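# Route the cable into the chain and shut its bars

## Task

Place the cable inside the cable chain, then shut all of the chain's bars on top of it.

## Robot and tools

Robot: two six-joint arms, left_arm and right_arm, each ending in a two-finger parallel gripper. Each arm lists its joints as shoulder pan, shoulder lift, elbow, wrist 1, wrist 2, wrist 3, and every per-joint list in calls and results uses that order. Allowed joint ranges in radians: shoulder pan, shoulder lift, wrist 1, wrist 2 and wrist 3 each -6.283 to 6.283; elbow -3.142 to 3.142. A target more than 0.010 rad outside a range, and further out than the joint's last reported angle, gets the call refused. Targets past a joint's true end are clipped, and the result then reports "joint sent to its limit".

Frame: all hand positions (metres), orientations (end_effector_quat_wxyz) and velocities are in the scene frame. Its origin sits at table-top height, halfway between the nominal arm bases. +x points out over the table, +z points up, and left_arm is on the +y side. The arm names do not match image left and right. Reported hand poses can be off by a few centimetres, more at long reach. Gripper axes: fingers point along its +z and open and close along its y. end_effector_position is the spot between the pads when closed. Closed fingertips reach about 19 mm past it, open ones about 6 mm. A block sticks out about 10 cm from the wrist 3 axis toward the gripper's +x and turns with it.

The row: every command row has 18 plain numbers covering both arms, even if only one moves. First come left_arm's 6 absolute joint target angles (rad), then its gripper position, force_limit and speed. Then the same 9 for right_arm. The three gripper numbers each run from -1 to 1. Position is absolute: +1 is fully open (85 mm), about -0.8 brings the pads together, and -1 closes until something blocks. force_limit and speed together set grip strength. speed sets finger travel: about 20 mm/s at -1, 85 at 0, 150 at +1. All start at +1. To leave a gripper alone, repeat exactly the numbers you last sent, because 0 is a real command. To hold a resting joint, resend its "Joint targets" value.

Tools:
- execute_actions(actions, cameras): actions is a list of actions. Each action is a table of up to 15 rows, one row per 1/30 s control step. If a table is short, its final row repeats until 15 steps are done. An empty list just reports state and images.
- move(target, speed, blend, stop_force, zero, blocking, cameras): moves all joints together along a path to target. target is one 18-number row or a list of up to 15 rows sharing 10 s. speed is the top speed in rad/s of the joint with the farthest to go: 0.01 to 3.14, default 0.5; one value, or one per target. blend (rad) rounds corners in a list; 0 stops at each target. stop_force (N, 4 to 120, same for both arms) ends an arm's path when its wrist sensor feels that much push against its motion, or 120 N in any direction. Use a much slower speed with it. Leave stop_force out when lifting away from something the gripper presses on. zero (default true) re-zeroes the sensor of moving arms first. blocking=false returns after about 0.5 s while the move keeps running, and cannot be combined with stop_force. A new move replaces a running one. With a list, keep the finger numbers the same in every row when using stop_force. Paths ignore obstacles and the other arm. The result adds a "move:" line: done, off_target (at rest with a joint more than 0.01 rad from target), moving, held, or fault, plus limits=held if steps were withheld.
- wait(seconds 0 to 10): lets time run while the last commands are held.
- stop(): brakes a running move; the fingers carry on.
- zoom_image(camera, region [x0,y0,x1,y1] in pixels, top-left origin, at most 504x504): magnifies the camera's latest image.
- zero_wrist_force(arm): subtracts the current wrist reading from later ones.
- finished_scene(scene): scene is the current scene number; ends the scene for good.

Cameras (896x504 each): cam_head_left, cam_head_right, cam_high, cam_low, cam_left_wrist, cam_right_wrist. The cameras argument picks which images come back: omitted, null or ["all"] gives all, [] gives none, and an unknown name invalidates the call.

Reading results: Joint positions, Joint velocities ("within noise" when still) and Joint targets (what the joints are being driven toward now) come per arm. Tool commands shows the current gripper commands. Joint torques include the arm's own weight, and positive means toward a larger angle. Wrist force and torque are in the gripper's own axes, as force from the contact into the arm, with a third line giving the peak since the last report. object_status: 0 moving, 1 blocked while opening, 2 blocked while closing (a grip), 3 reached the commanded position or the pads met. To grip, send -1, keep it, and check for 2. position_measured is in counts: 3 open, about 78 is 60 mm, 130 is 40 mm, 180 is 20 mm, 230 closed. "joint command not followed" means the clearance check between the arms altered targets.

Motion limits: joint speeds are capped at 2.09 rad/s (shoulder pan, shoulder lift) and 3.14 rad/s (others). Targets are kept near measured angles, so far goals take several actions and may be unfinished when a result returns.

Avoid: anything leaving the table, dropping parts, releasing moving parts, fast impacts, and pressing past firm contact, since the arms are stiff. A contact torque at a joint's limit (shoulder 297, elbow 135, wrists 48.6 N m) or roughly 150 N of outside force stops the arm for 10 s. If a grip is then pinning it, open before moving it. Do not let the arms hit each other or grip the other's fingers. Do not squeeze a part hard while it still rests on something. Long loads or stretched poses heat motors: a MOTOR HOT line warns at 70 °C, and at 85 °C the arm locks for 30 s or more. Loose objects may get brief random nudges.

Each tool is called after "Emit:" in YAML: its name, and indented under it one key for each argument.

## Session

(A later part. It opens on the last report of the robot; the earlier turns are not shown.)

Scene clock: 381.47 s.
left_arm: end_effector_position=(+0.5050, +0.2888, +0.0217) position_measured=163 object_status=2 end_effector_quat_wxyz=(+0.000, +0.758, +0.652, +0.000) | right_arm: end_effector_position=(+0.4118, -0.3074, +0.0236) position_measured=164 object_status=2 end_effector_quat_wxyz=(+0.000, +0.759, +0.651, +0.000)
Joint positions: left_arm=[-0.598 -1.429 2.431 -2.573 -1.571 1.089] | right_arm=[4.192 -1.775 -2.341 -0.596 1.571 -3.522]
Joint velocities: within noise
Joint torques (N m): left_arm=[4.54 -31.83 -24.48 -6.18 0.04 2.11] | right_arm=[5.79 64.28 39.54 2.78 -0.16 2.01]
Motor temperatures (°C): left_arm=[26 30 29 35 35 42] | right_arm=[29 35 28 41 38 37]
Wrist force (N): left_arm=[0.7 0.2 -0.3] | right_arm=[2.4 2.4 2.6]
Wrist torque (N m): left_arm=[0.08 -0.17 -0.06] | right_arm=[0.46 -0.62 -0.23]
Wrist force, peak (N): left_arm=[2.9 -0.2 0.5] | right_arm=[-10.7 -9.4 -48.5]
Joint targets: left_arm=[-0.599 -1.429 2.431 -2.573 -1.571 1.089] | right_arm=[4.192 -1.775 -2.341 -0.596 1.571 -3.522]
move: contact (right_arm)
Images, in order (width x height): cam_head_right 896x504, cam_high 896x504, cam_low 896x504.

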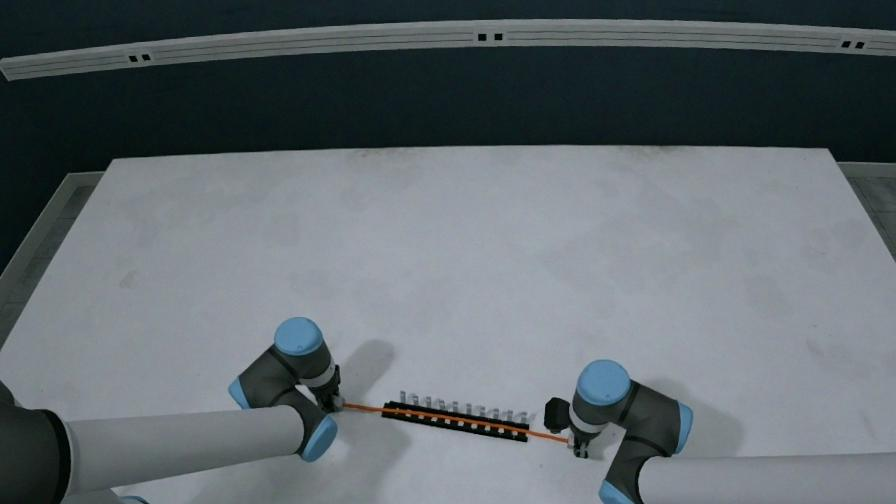

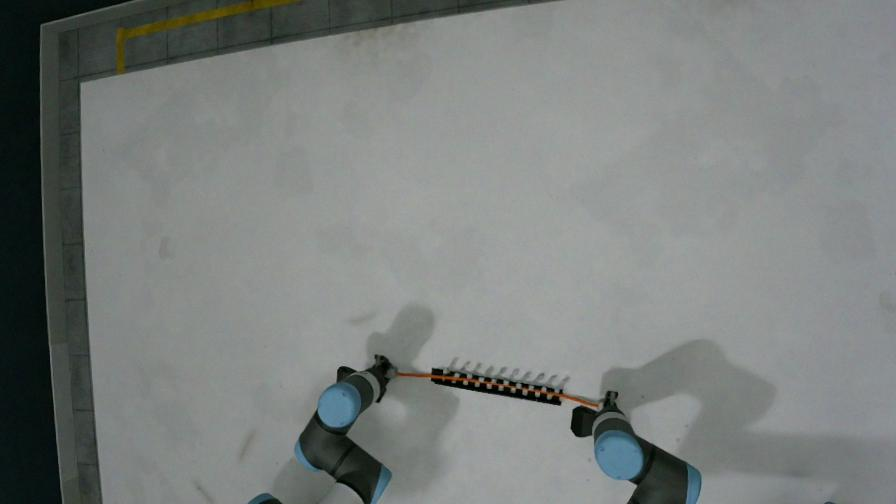

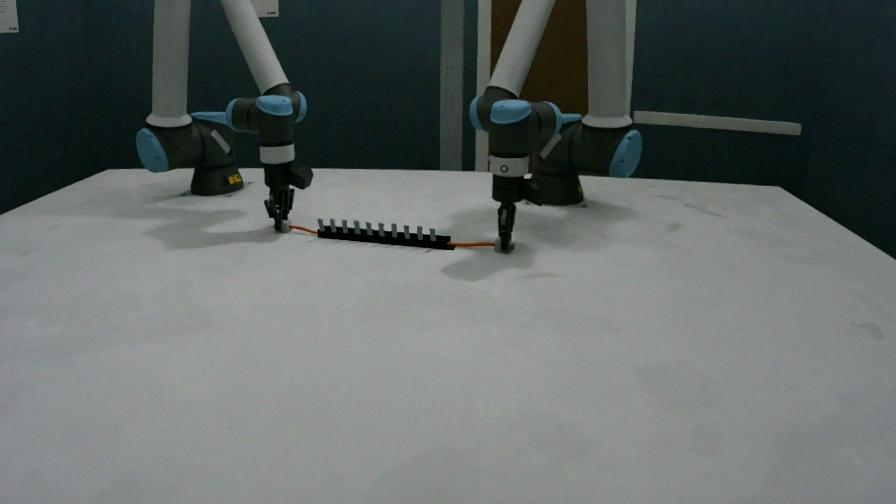

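Emit:
move:
  target:
    - [-0.5985,-1.4286,2.4308,-2.5730,-1.571,1.0891,0.0,0.3,-1,4.192,-1.775,-2.341,-0.596,1.571,-3.522,0.0,0.3,-1]
    - [-0.5985,-1.6,2.4308,-2.4016,-1.571,1.0891,0.0,0.3,-1,4.192,-1.60,-2.341,-0.771,1.571,-3.522,0.0,0.3,-1]
  speed: 0.25

Emit:
zoom_image:
  camera: "cam_high"
  region: [370, 330, 640, 450]

Emit:
zoom_image:
  camera: "cam_head_right"
  region: [330, 350, 600, 470]

Scene clock: 387.97 s.
left_arm: end_effector_position=(+0.4832, +0.3048, +0.0871) position_measured=128 object_status=3 end_effector_quat_wxyz=(+0.000, +0.758, +0.652, +0.000) | right_arm: end_effector_position=(+0.3975, -0.3322, +0.0994) position_measured=128 object_status=3 end_effector_quat_wxyz=(+0.000, +0.759, +0.651, +0.000)
Joint positions: left_arm=[-0.598 -1.6 2.431 -2.402 -1.571 1.089] | right_arm=[4.192 -1.6 -2.341 -0.771 1.571 -3.522]
Joint velocities: within noise
Joint torques (N m): left_arm=[-0.2 -43.61 -35.86 -1.77 -2.44 1.9] | right_arm=[-11.97 50.43 45.93 0.83 -0.65 -3.24]
Motor temperatures (°C): left_arm=[26 30 29 35 35 42] | right_arm=[29 35 28 40 38 37]
Wrist force (N): left_arm=[0.5 0.4 0.2] | right_arm=[2.5 2.6 2.1]
Wrist torque (N m): left_arm=[0.11 -0.16 -0.03] | right_arm=[0.47 -0.62 -0.24]
Wrist force, peak (N): left_arm=[0.8 1.2 -0.2] | right_arm=[3.0 2.4 3.2]
Joint targets: left_arm=[-0.599 -1.600 2.431 -2.402 -1.571 1.089] | right_arm=[4.192 -1.600 -2.341 -0.771 1.571 -3.522]
move: done

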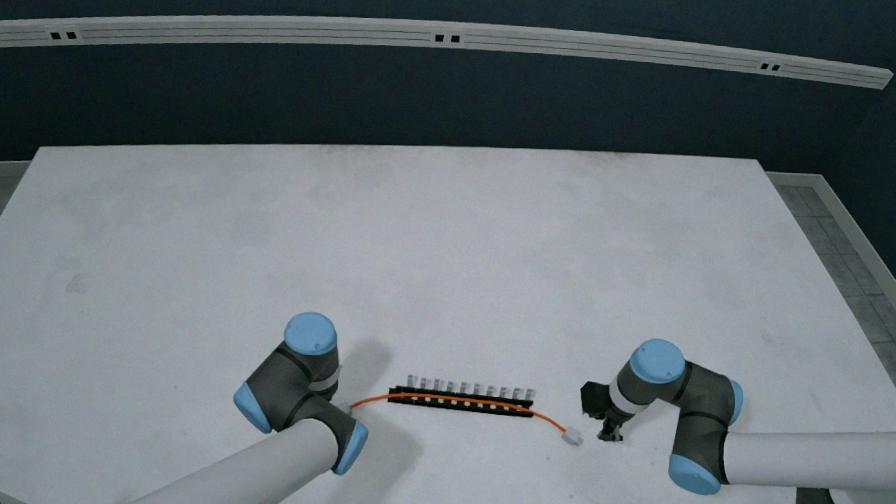

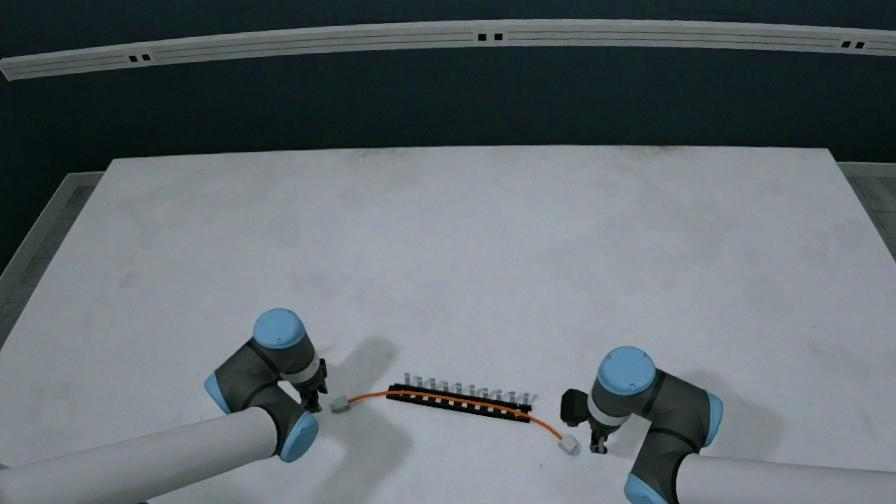

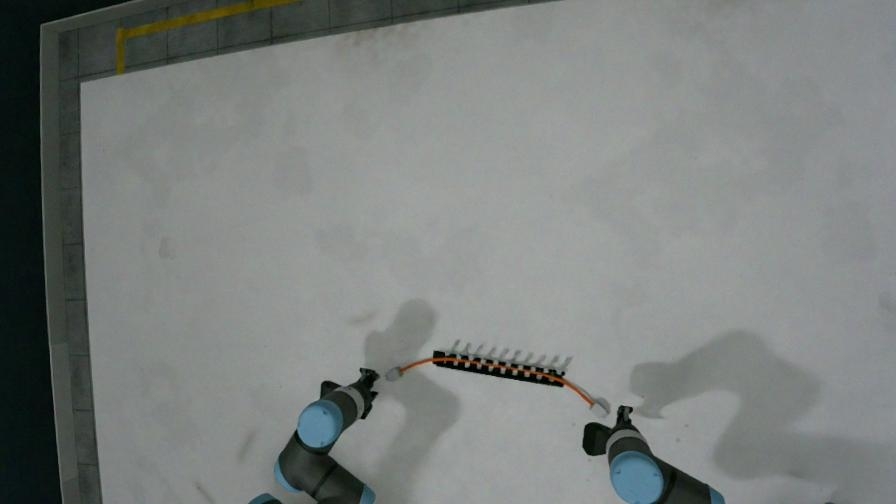

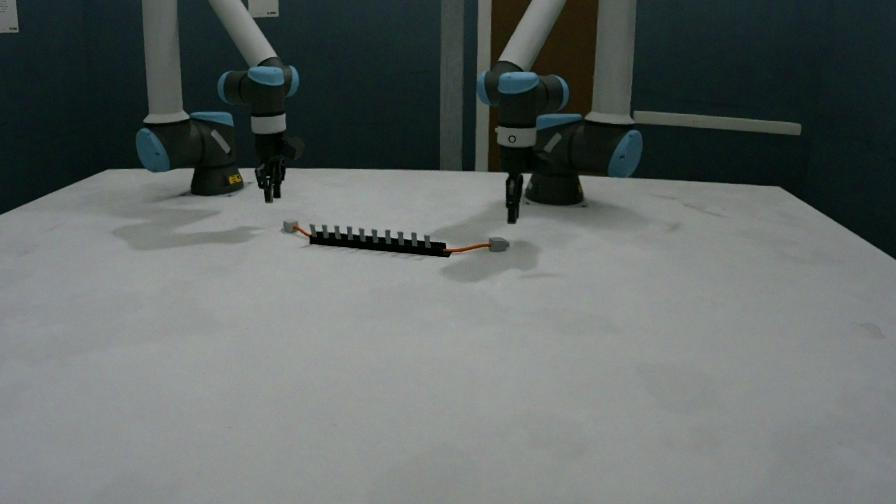

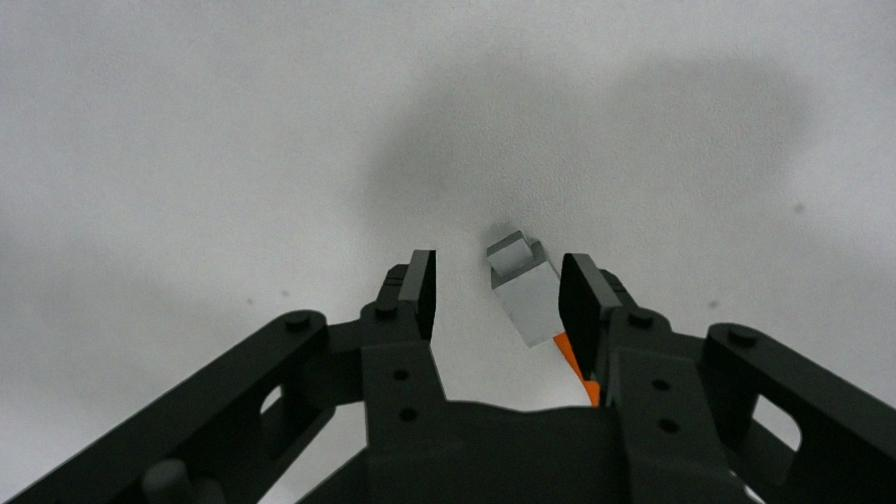

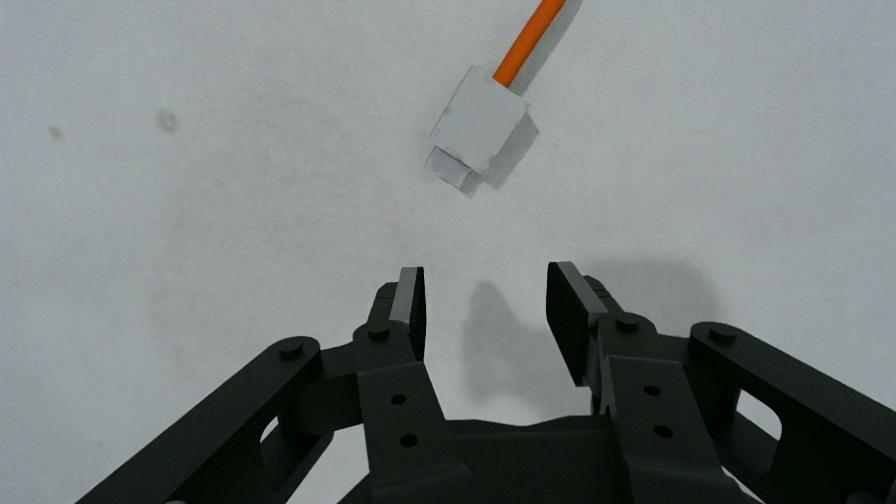

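Scaled by 1.867 from the camera's 896x504 image, which has a finer 1280x720 frame.

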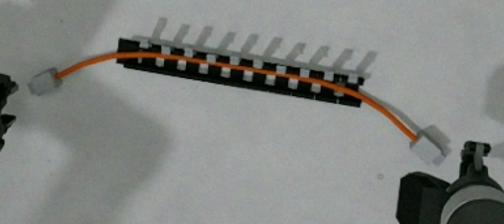

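Scaled by 1.867 from the camera's 896x504 image, which has a finer 1280x720 frame.

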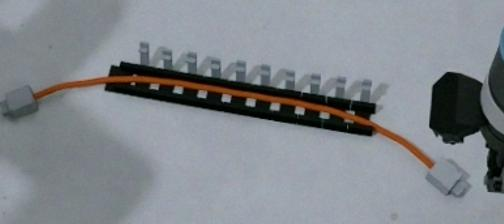

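Emit:
move:
  target: [-0.5985,-1.6,2.4308,-2.4016,-1.571,1.0891,0.0,0.3,-1,4.3358,-1.8613,-1.7613,-1.0898,1.571,-1.9594,-1,0.3,0]
  speed: 0.6
  cameras: ["cam_right_wrist","cam_high"]

Emit:
zoom_image:
  camera: "cam_right_wrist"
  region: [150, 100, 650, 380]

Scene clock: 409.73 s.
left_arm: end_effector_position=(+0.4831, +0.3048, +0.0871) position_measured=128 object_status=3 end_effector_quat_wxyz=(+0.000, +0.758, +0.652, +0.000) | right_arm: end_effector_position=(+0.4403, -0.0297, +0.2193) position_measured=232 object_status=3 end_effector_quat_wxyz=(+0.000, +1.000, +0.000, +0.000)
Joint positions: left_arm=[-0.598 -1.6 2.431 -2.402 -1.571 1.089] | right_arm=[4.336 -1.861 -1.761 -1.09 1.571 -1.96]
Joint velocities: within noise
Joint torques (N m): left_arm=[-4.38 -42.04 -30.55 -5.11 -2.42 1.86] | right_arm=[14.65 54.57 56.69 1.35 -0.52 2.06]
Motor temperatures (°C): left_arm=[26 30 29 35 35 42] | right_arm=[29 35 28 40 38 37]
Wrist force (N): left_arm=[0.5 0.3 -0.2] | right_arm=[2.1 2.2 1.8]
Wrist torque (N m): left_arm=[0.08 -0.16 -0.03] | right_arm=[0.37 -0.53 -0.25]
Wrist force, peak (N): left_arm=[0.6 0.8 -0.2] | right_arm=[2.9 2.5 2.3]
Joint targets: left_arm=[-0.599 -1.600 2.431 -2.402 -1.571 1.089] | right_arm=[4.336 -1.861 -1.761 -1.090 1.571 -1.959]
move: done
Images, in order (width x height): cam_high 896x504, cam_right_wrist 896x504.

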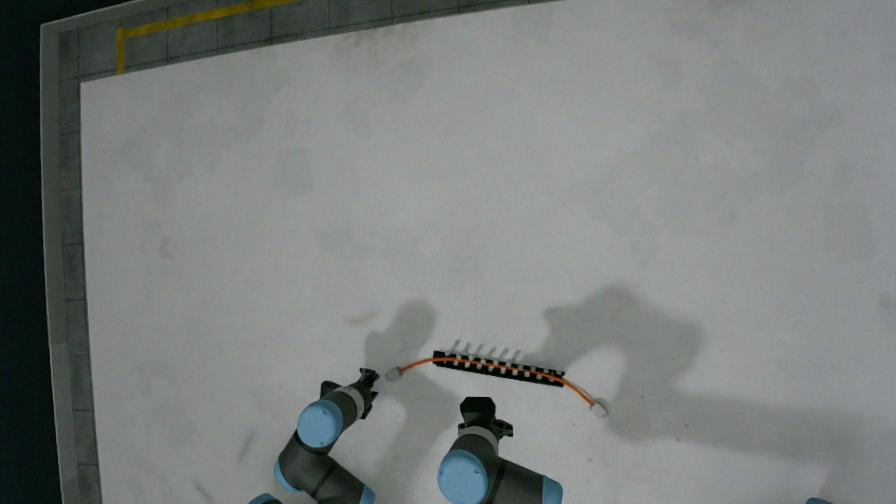

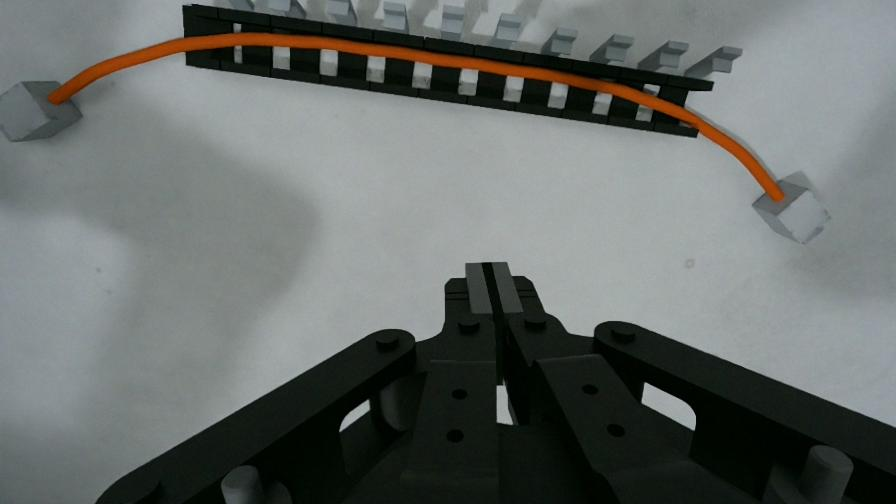

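Scaled by 1.008 from the camera's 896x504 image, which has a finer 1280x720 frame.

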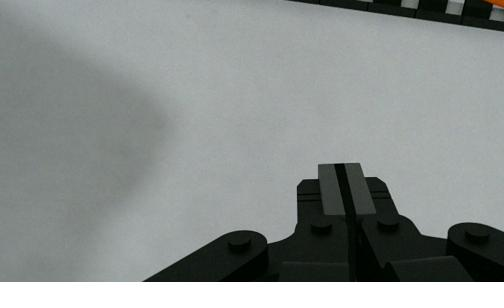

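Emit:
zoom_image:
  camera: "cam_right_wrist"
  region: [170, 0, 470, 140]

Emit:
zoom_image:
  camera: "cam_right_wrist"
  region: [450, 0, 760, 150]

Scaled by 1.680 from the camera's 896x504 image, which has a finer 1280x720 frame.

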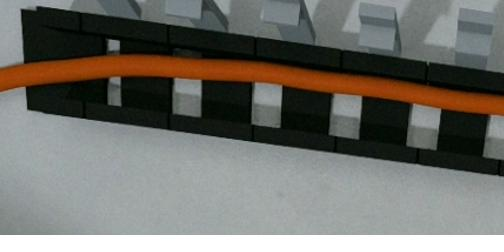

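Scaled by 1.626 from the camera's 896x504 image, which has a finer 1280x720 frame.

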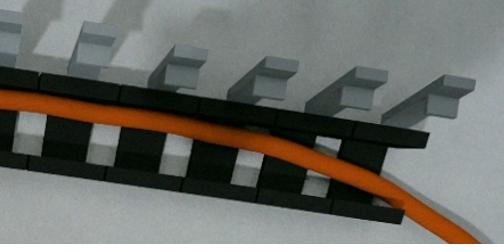

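Emit:
move:
  target: [-0.5985,-1.6,2.4308,-2.4016,-1.571,1.0891,0.0,0.3,-1,4.2102,-2.0797,-1.6828,-0.9499,1.571,-1.965,-1,0.3,0]
  speed: 0.4
  cameras: ["cam_right_wrist","cam_low","cam_high"]

Emit:
zoom_image:
  camera: "cam_low"
  region: [270, 170, 510, 260]

Scene clock: 432.03 s.
left_arm: end_effector_position=(+0.4831, +0.3048, +0.0871) position_measured=128 object_status=3 end_effector_quat_wxyz=(+0.000, +0.758, +0.652, +0.000) | right_arm: end_effector_position=(+0.5611, -0.0225, +0.0995) position_measured=232 object_status=3 end_effector_quat_wxyz=(+0.000, +0.998, -0.060, +0.000)
Joint positions: left_arm=[-0.598 -1.6 2.431 -2.402 -1.571 1.089] | right_arm=[4.21 -2.079 -1.683 -0.95 1.571 -1.965]
Joint velocities: within noise
Joint torques (N m): left_arm=[-8.75 -40.68 -33.18 -5.06 -2.27 1.86] | right_arm=[-10.87 68.83 54.7 7.82 -0.15 -2.94]
Motor temperatures (°C): left_arm=[26 30 29 35 35 42] | right_arm=[29 35 28 40 38 37]
Wrist force (N): left_arm=[-0.1 0.6 -0.3] | right_arm=[1.9 2.5 1.6]
Wrist torque (N m): left_arm=[0.15 -0.05 -0.03] | right_arm=[0.56 -0.50 -0.24]
Wrist force, peak (N): left_arm=[0.6 0.9 -0.1] | right_arm=[4.1 2.1 4.4]
Joint targets: left_arm=[-0.599 -1.600 2.431 -2.402 -1.571 1.089] | right_arm=[4.210 -2.080 -1.683 -0.950 1.571 -1.965]
move: done
Images, in order (width x height): cam_high 896x504, cam_low 896x504, cam_right_wrist 896x504.

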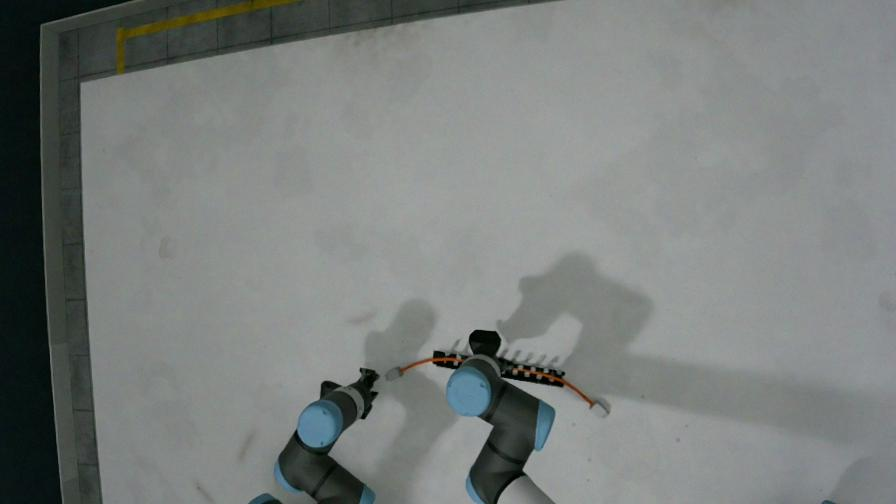

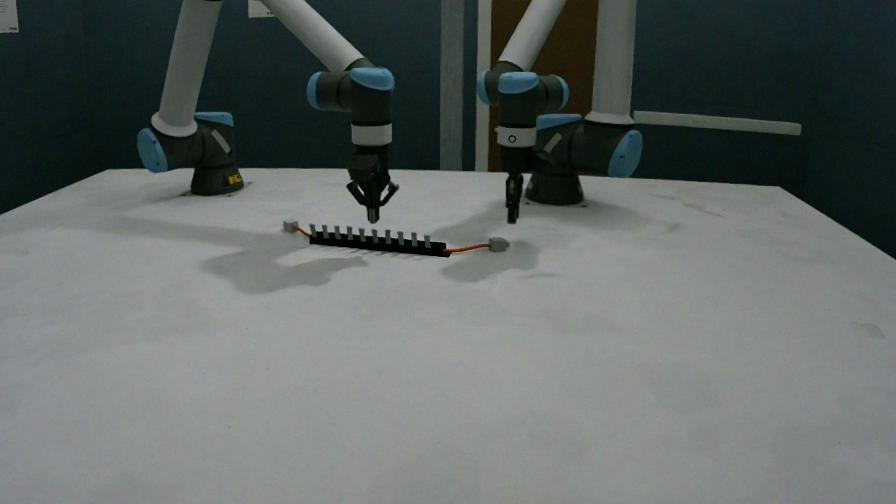

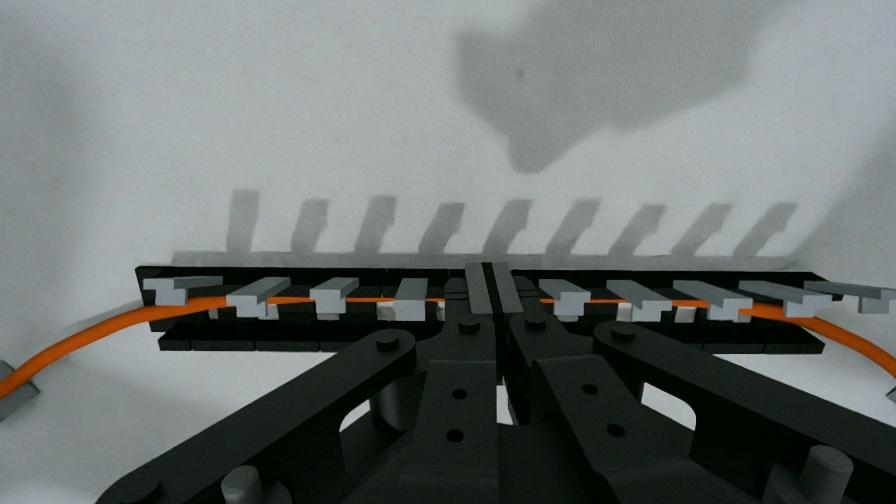

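Scaled by 2.100 from the camera's 896x504 image, which has a finer 1280x720 frame.

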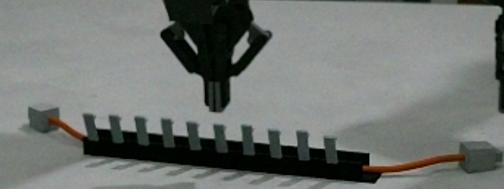

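Emit:
move:
  target: [-0.5985,-1.6,2.4308,-2.4016,-1.571,1.0891,0.0,0.3,-1,4.2040,-2.1200,-1.6940,-0.8984,1.571,-1.9712,-1,0.3,0]
  speed: 0.1
  stop_force: 6
  cameras: ["cam_right_wrist","cam_low"]

Emit:
zoom_image:
  camera: "cam_low"
  region: [290, 190, 470, 270]

Scene clock: 446.70 s.
left_arm: end_effector_position=(+0.4831, +0.3048, +0.0871) position_measured=128 object_status=3 end_effector_quat_wxyz=(+0.000, +0.758, +0.652, +0.000) | right_arm: end_effector_position=(+0.5673, -0.0231, +0.0634) position_measured=232 object_status=3 end_effector_quat_wxyz=(+0.000, +0.998, -0.060, +0.000)
Joint positions: left_arm=[-0.598 -1.6 2.431 -2.402 -1.571 1.089] | right_arm=[4.204 -2.12 -1.694 -0.898 1.571 -1.971]
Joint velocities: within noise
Joint torques (N m): left_arm=[-11.17 -38.86 -35.02 -4.88 -2.88 1.81] | right_arm=[-11.2 69.43 37.81 7.66 -0.64 -3.58]
Motor temperatures (°C): left_arm=[26 30 29 35 35 42] | right_arm=[29 35 28 40 38 37]
Wrist force (N): left_arm=[0.3 0.7 -0.1] | right_arm=[1.7 2.6 1.9]
Wrist torque (N m): left_arm=[0.15 -0.12 -0.03] | right_arm=[0.54 -0.47 -0.23]
Wrist force, peak (N): left_arm=[0.4 0.9 -0.3] | right_arm=[2.0 2.6 2.7]
Joint targets: left_arm=[-0.599 -1.600 2.431 -2.402 -1.571 1.089] | right_arm=[4.204 -2.120 -1.694 -0.898 1.571 -1.971]
move: done
Images, in order (width x height): cam_low 896x504, cam_right_wrist 896x504.

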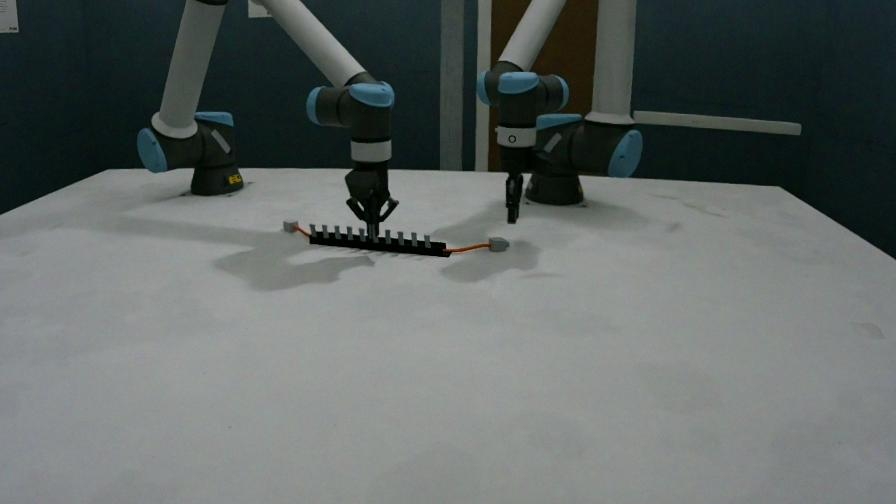

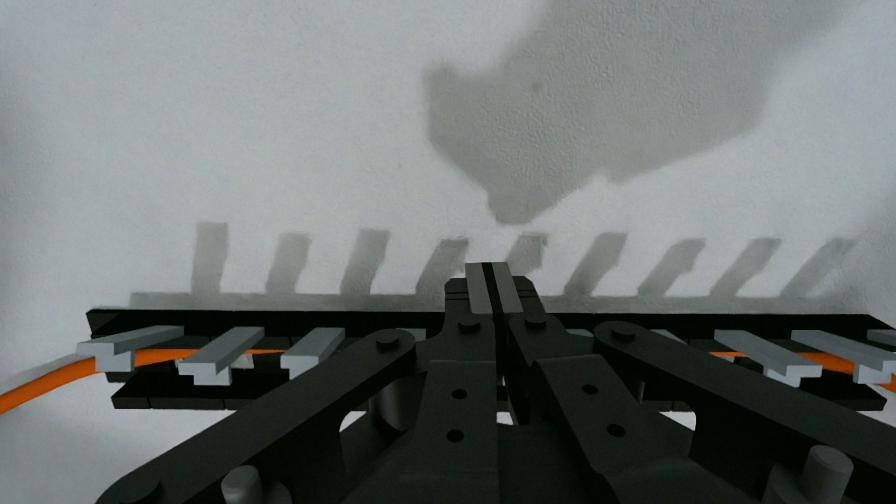

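Scaled by 2.800 from the camera's 896x504 image, which has a finer 1280x720 frame.

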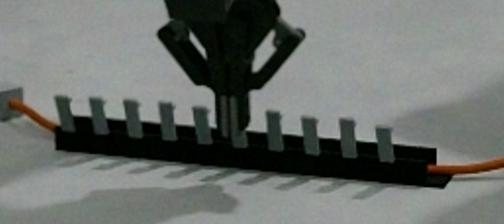

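Emit:
move:
  target: [-0.5985,-1.6,2.4308,-2.4016,-1.571,1.0891,0.0,0.3,-1,4.2595,-2.0833,-1.7564,-0.8727,1.571,-1.9157,-1,0.3,0]
  speed: 0.06
  stop_force: 10

Emit:
zoom_image:
  camera: "cam_low"
  region: [290, 190, 470, 270]

Emit:
zoom_image:
  camera: "cam_head_right"
  region: [330, 330, 600, 450]

Scene clock: 453.47 s.
left_arm: end_effector_position=(+0.4831, +0.3048, +0.0871) position_measured=128 object_status=3 end_effector_quat_wxyz=(+0.000, +0.758, +0.652, +0.000) | right_arm: end_effector_position=(+0.5156, -0.0169, +0.0634) position_measured=232 object_status=3 end_effector_quat_wxyz=(+0.000, +0.998, -0.060, +0.000)
Joint positions: left_arm=[-0.599 -1.6 2.431 -2.402 -1.571 1.089] | right_arm=[4.26 -2.083 -1.756 -0.873 1.571 -1.916]
Joint velocities: within noise
Joint torques (N m): left_arm=[-12.81 -38.4 -37.26 -4.93 -2.52 1.72] | right_arm=[16.36 101.08 35.78 7.36 -0.06 2.8]
Motor temperatures (°C): left_arm=[26 30 29 35 35 42] | right_arm=[29 35 28 40 38 37]
Wrist force (N): left_arm=[0.7 0.3 -0.2] | right_arm=[2.4 2.3 1.9]
Wrist torque (N m): left_arm=[0.10 -0.19 -0.03] | right_arm=[0.54 -0.59 -0.26]
Wrist force, peak (N): left_arm=[0.4 1.2 0.3] | right_arm=[2.7 3.2 1.9]
Joint targets: left_arm=[-0.599 -1.600 2.431 -2.402 -1.571 1.089] | right_arm=[4.259 -2.083 -1.756 -0.873 1.571 -1.916]
move: done

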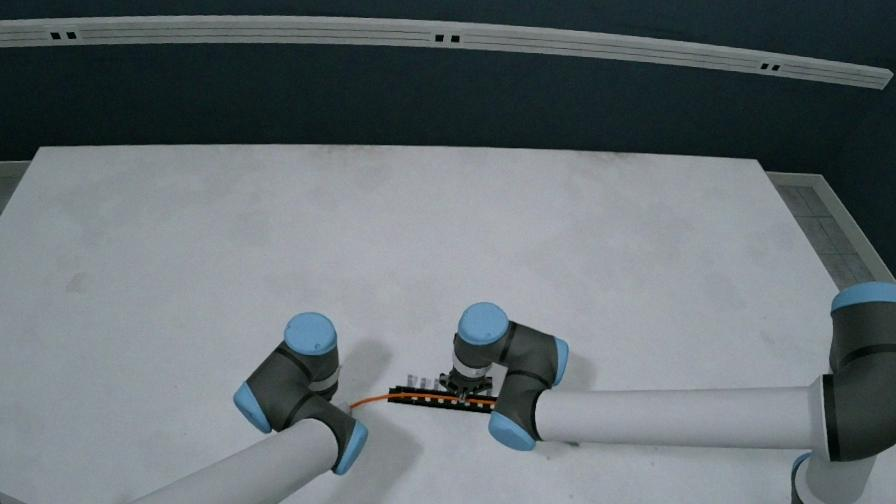

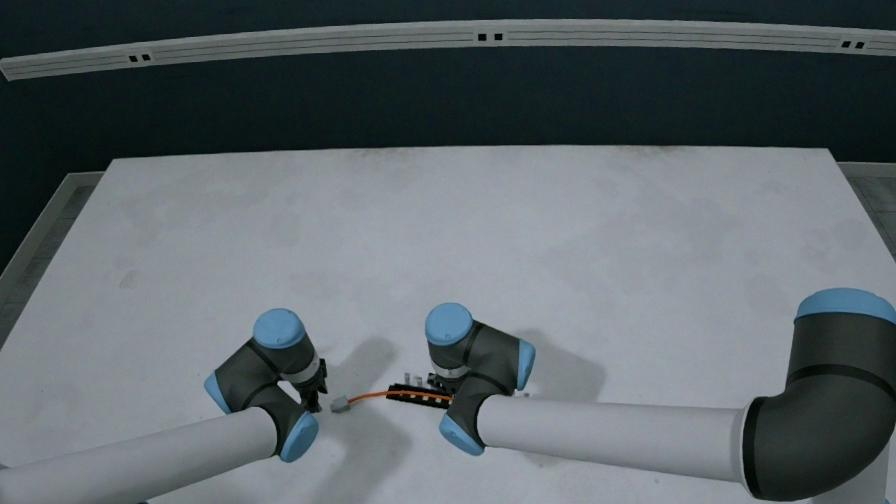

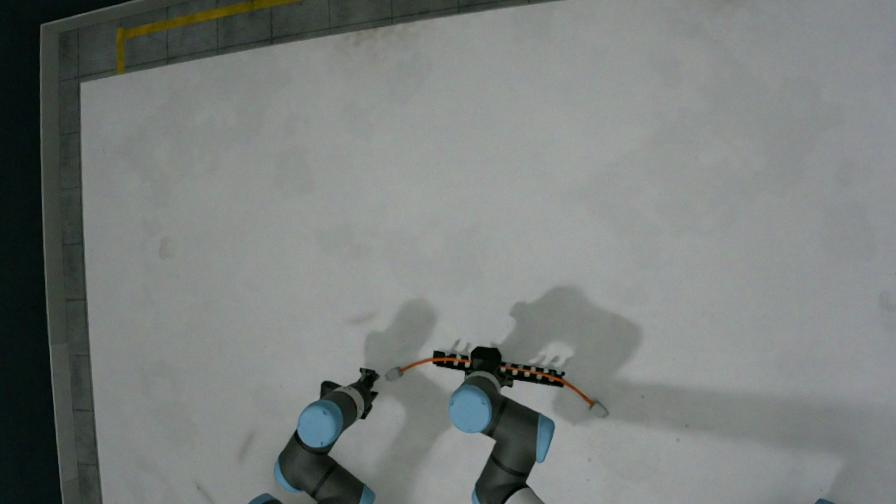

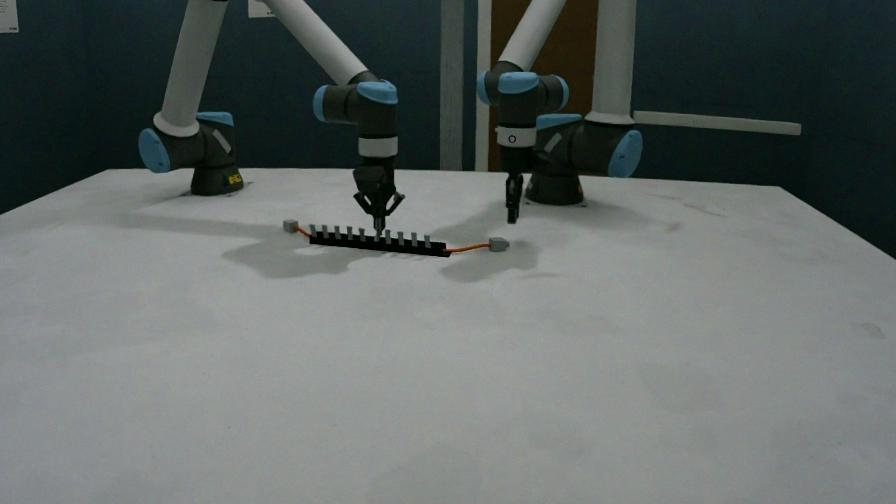

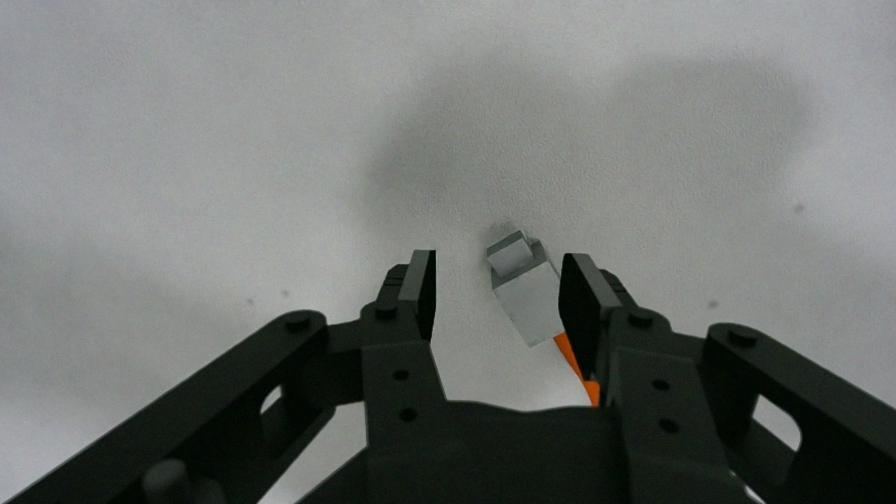

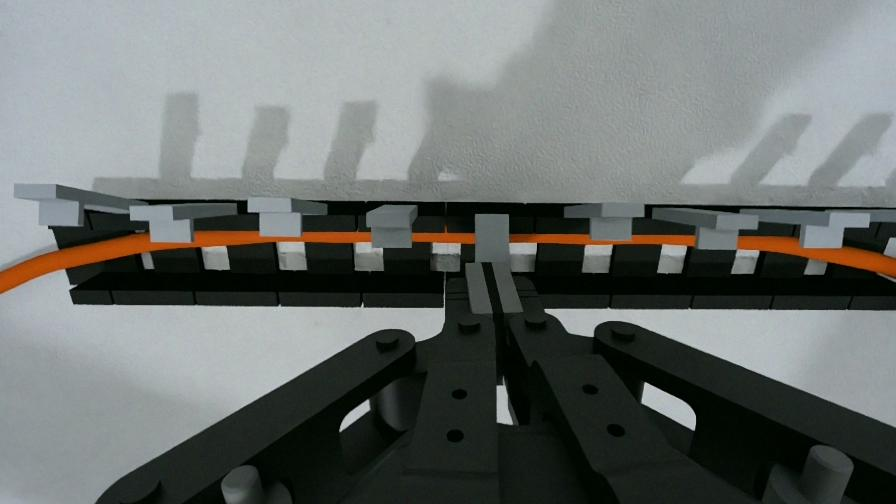

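Scaled by 2.800 from the camera's 896x504 image, which has a finer 1280x720 frame.

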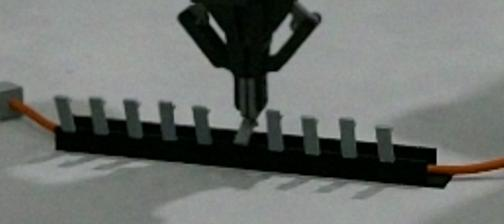

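Scaled by 1.867 from the camera's 896x504 image, which has a finer 1280x720 frame.

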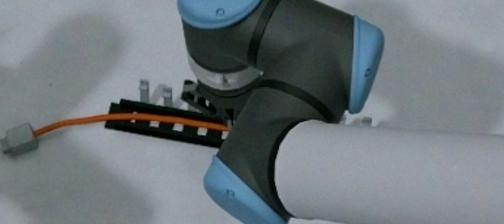

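Emit:
move:
  target: [-0.5985,-1.6,2.4308,-2.4016,-1.571,1.0891,0.0,0.3,-1,4.2678,-2.1029,-1.7741,-0.8354,1.571,-1.9074,-1,0.3,0]
  speed: 0.03
  stop_force: 25
  cameras: ["cam_right_wrist","cam_low"]

Emit:
zoom_image:
  camera: "cam_low"
  region: [290, 190, 470, 270]

Emit:
zoom_image:
  camera: "cam_right_wrist"
  region: [350, 150, 650, 330]

Scene clock: 464.60 s.
left_arm: end_effector_position=(+0.4831, +0.3048, +0.0871) position_measured=128 object_status=3 end_effector_quat_wxyz=(+0.000, +0.758, +0.652, +0.000) | right_arm: end_effector_position=(+0.5099, -0.0158, +0.0460) position_measured=232 object_status=3 end_effector_quat_wxyz=(+0.000, +0.998, -0.060, +0.000)
Joint positions: left_arm=[-0.599 -1.6 2.431 -2.402 -1.571 1.089] | right_arm=[4.266 -2.099 -1.77 -0.843 1.571 -1.909]
Joint velocities: within noise
Joint torques (N m): left_arm=[-13.21 -37.39 -38.86 -4.98 -2.4 1.57] | right_arm=[-13.49 72.43 25.39 -3.12 0.12 -3.08]
Motor temperatures (°C): left_arm=[26 30 29 35 35 42] | right_arm=[29 35 28 40 38 37]
Wrist force (N): left_arm=[0.0 0.6 -0.2] | right_arm=[2.8 -2.8 -27.6]
Wrist torque (N m): left_arm=[0.14 -0.06 -0.03] | right_arm=[0.70 -0.55 -0.27]
Wrist force, peak (N): left_arm=[0.5 0.9 0.3] | right_arm=[2.1 9.9 -59.7]
Joint targets: left_arm=[-0.599 -1.600 2.431 -2.402 -1.571 1.089] | right_arm=[4.266 -2.099 -1.770 -0.843 1.571 -1.909]
move: contact (right_arm)
Images, in order (width x height): cam_low 896x504, cam_right_wrist 896x504.

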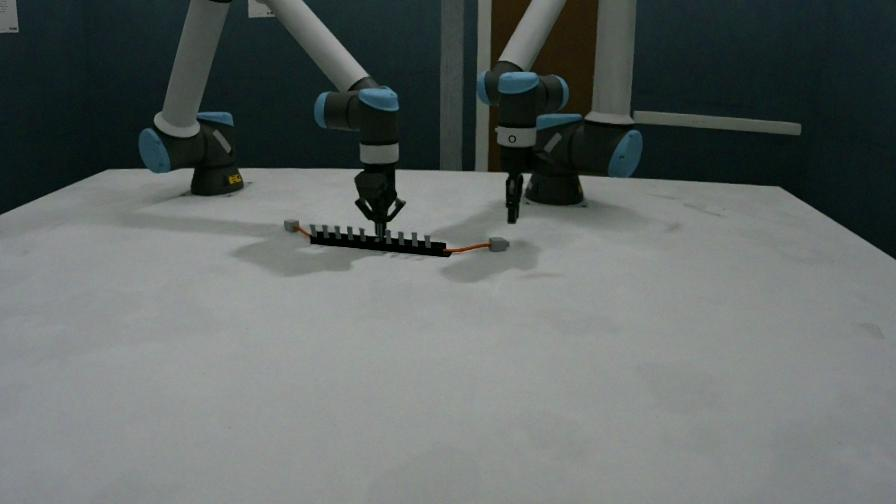

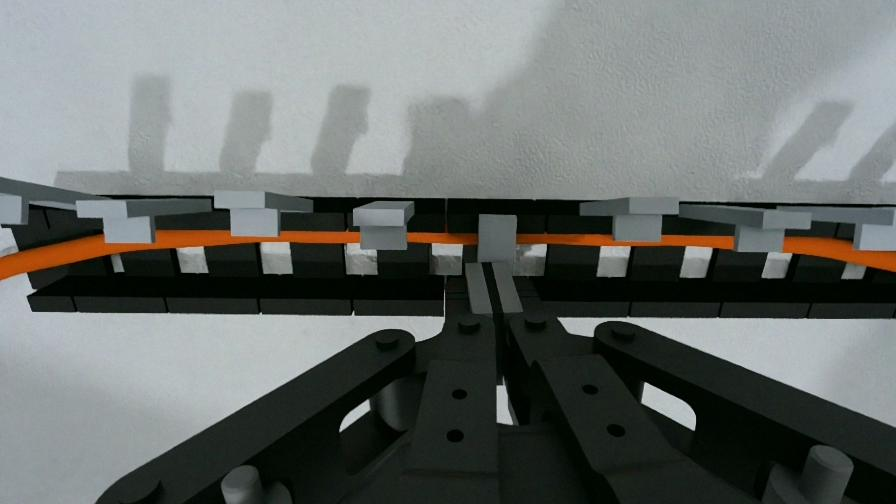

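Scaled by 2.800 from the camera's 896x504 image, which has a finer 1280x720 frame.

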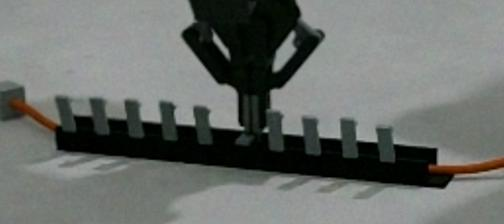

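Scaled by 1.680 from the camera's 896x504 image, which has a finer 1280x720 frame.

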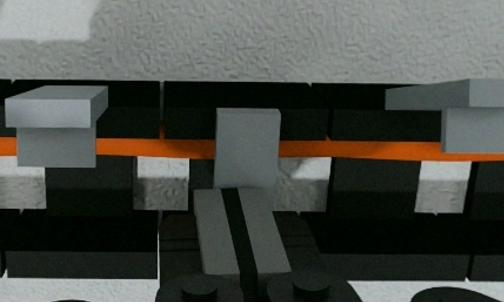

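Emit:
move:
  target: [-0.5985,-1.6,2.4308,-2.4016,-1.571,1.0891,0.0,0.3,-1,4.2678,-2.0320,-1.7741,-0.9063,1.571,-1.9074,-1,0.3,0]
  speed: 0.1
  cameras: ["cam_right_wrist","cam_low"]

Emit:
zoom_image:
  camera: "cam_low"
  region: [290, 190, 470, 270]

Emit:
zoom_image:
  camera: "cam_right_wrist"
  region: [350, 100, 650, 330]

Scene clock: 473.60 s.
left_arm: end_effector_position=(+0.4831, +0.3048, +0.0871) position_measured=128 object_status=3 end_effector_quat_wxyz=(+0.000, +0.758, +0.652, +0.000) | right_arm: end_effector_position=(+0.5030, -0.0265, +0.0928) position_measured=232 object_status=3 end_effector_quat_wxyz=(+0.000, +0.998, -0.060, +0.000)
Joint positions: left_arm=[-0.599 -1.6 2.431 -2.402 -1.571 1.089] | right_arm=[4.268 -2.032 -1.774 -0.906 1.571 -1.907]
Joint velocities: within noise
Joint torques (N m): left_arm=[-13.01 -35.66 -37.94 -4.88 -2.28 1.28] | right_arm=[11.15 97.04 35.52 1.15 0.06 2.35]
Motor temperatures (°C): left_arm=[26 30 29 35 35 42] | right_arm=[29 35 28 40 38 37]
Wrist force (N): left_arm=[0.3 0.5 0.0] | right_arm=[1.8 1.6 2.0]
Wrist torque (N m): left_arm=[0.13 -0.13 -0.02] | right_arm=[0.38 -0.50 -0.28]
Wrist force, peak (N): left_arm=[0.4 1.0 -0.5] | right_arm=[2.1 -3.2 -28.4]
Joint targets: left_arm=[-0.599 -1.600 2.431 -2.402 -1.571 1.089] | right_arm=[4.268 -2.032 -1.774 -0.906 1.571 -1.907]
move: done
Images, in order (width x height): cam_low 896x504, cam_right_wrist 896x504.

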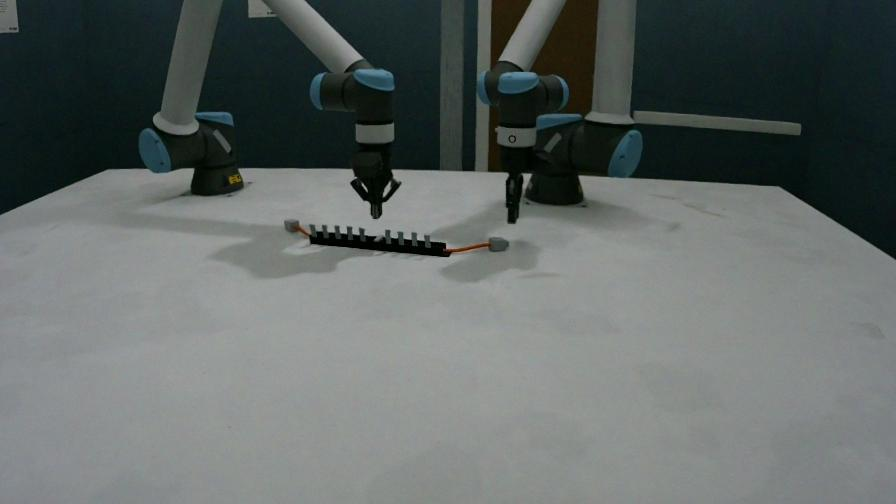

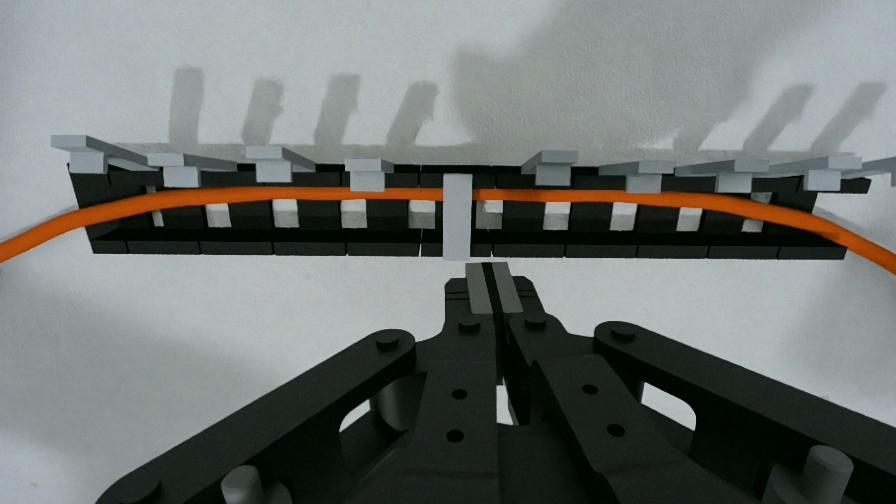

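Scaled by 2.800 from the camera's 896x504 image, which has a finer 1280x720 frame.

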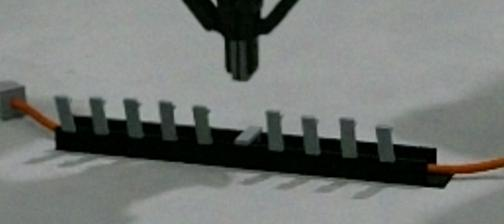

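Scaled by 1.680 from the camera's 896x504 image, which has a finer 1280x720 frame.

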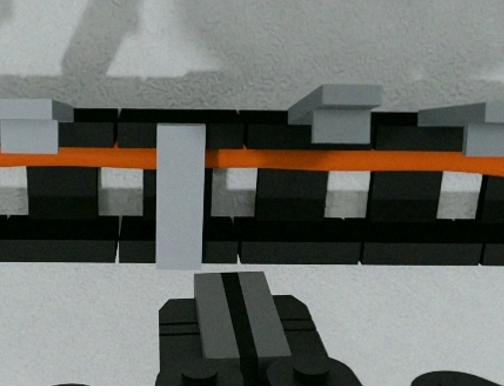

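Emit:
move:
  target:
    - [-0.5985,-1.6,2.4308,-2.4016,-1.571,1.0891,0.0,0.3,-1,4.1900,-2.0493,-1.7323,-0.9308,1.571,-1.9772,-1,0.3,0]
    - [-0.5985,-1.6,2.4308,-2.4016,-1.571,1.0891,0.0,0.3,-1,4.1900,-2.0863,-1.7516,-0.8745,1.571,-1.9772,-1,0.3,0]
  speed: [0.15,0.08]
  cameras: ["cam_right_wrist"]

Scene clock: 495.93 s.
left_arm: end_effector_position=(+0.4831, +0.3048, +0.0871) position_measured=128 object_status=3 end_effector_quat_wxyz=(+0.000, +0.758, +0.652, +0.000) | right_arm: end_effector_position=(+0.5633, -0.0541, +0.0634) position_measured=232 object_status=3 end_effector_quat_wxyz=(+0.000, +0.998, -0.064, +0.000)
Joint positions: left_arm=[-0.599 -1.6 2.431 -2.402 -1.571 1.089] | right_arm=[4.19 -2.086 -1.752 -0.875 1.571 -1.977]
Joint velocities: within noise
Joint torques (N m): left_arm=[-13.09 -35.78 -36.83 -4.94 -2.45 1.73] | right_arm=[-9.44 65.68 34.5 8.3 0.48 -3.52]
Motor temperatures (°C): left_arm=[26 30 29 35 34 42] | right_arm=[29 35 28 40 38 37]
Wrist force (N): left_arm=[-0.2 0.4 0.2] | right_arm=[1.4 2.0 1.6]
Wrist torque (N m): left_arm=[0.11 -0.05 -0.03] | right_arm=[0.42 -0.43 -0.24]
Wrist force, peak (N): left_arm=[0.7 0.5 0.6] | right_arm=[3.3 1.9 0.9]
Joint targets: left_arm=[-0.599 -1.600 2.431 -2.402 -1.571 1.089] | right_arm=[4.190 -2.086 -1.752 -0.875 1.571 -1.977]
move: done
Images, in order (width x height): cam_right_wrist 896x504.

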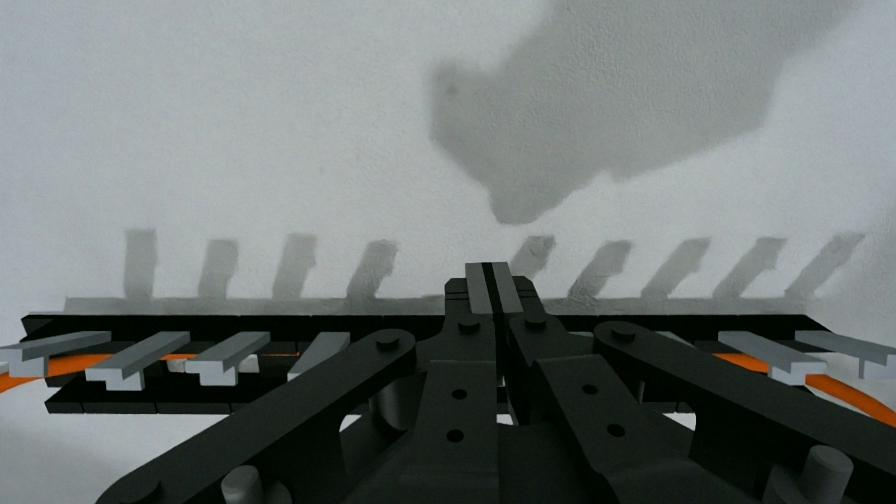

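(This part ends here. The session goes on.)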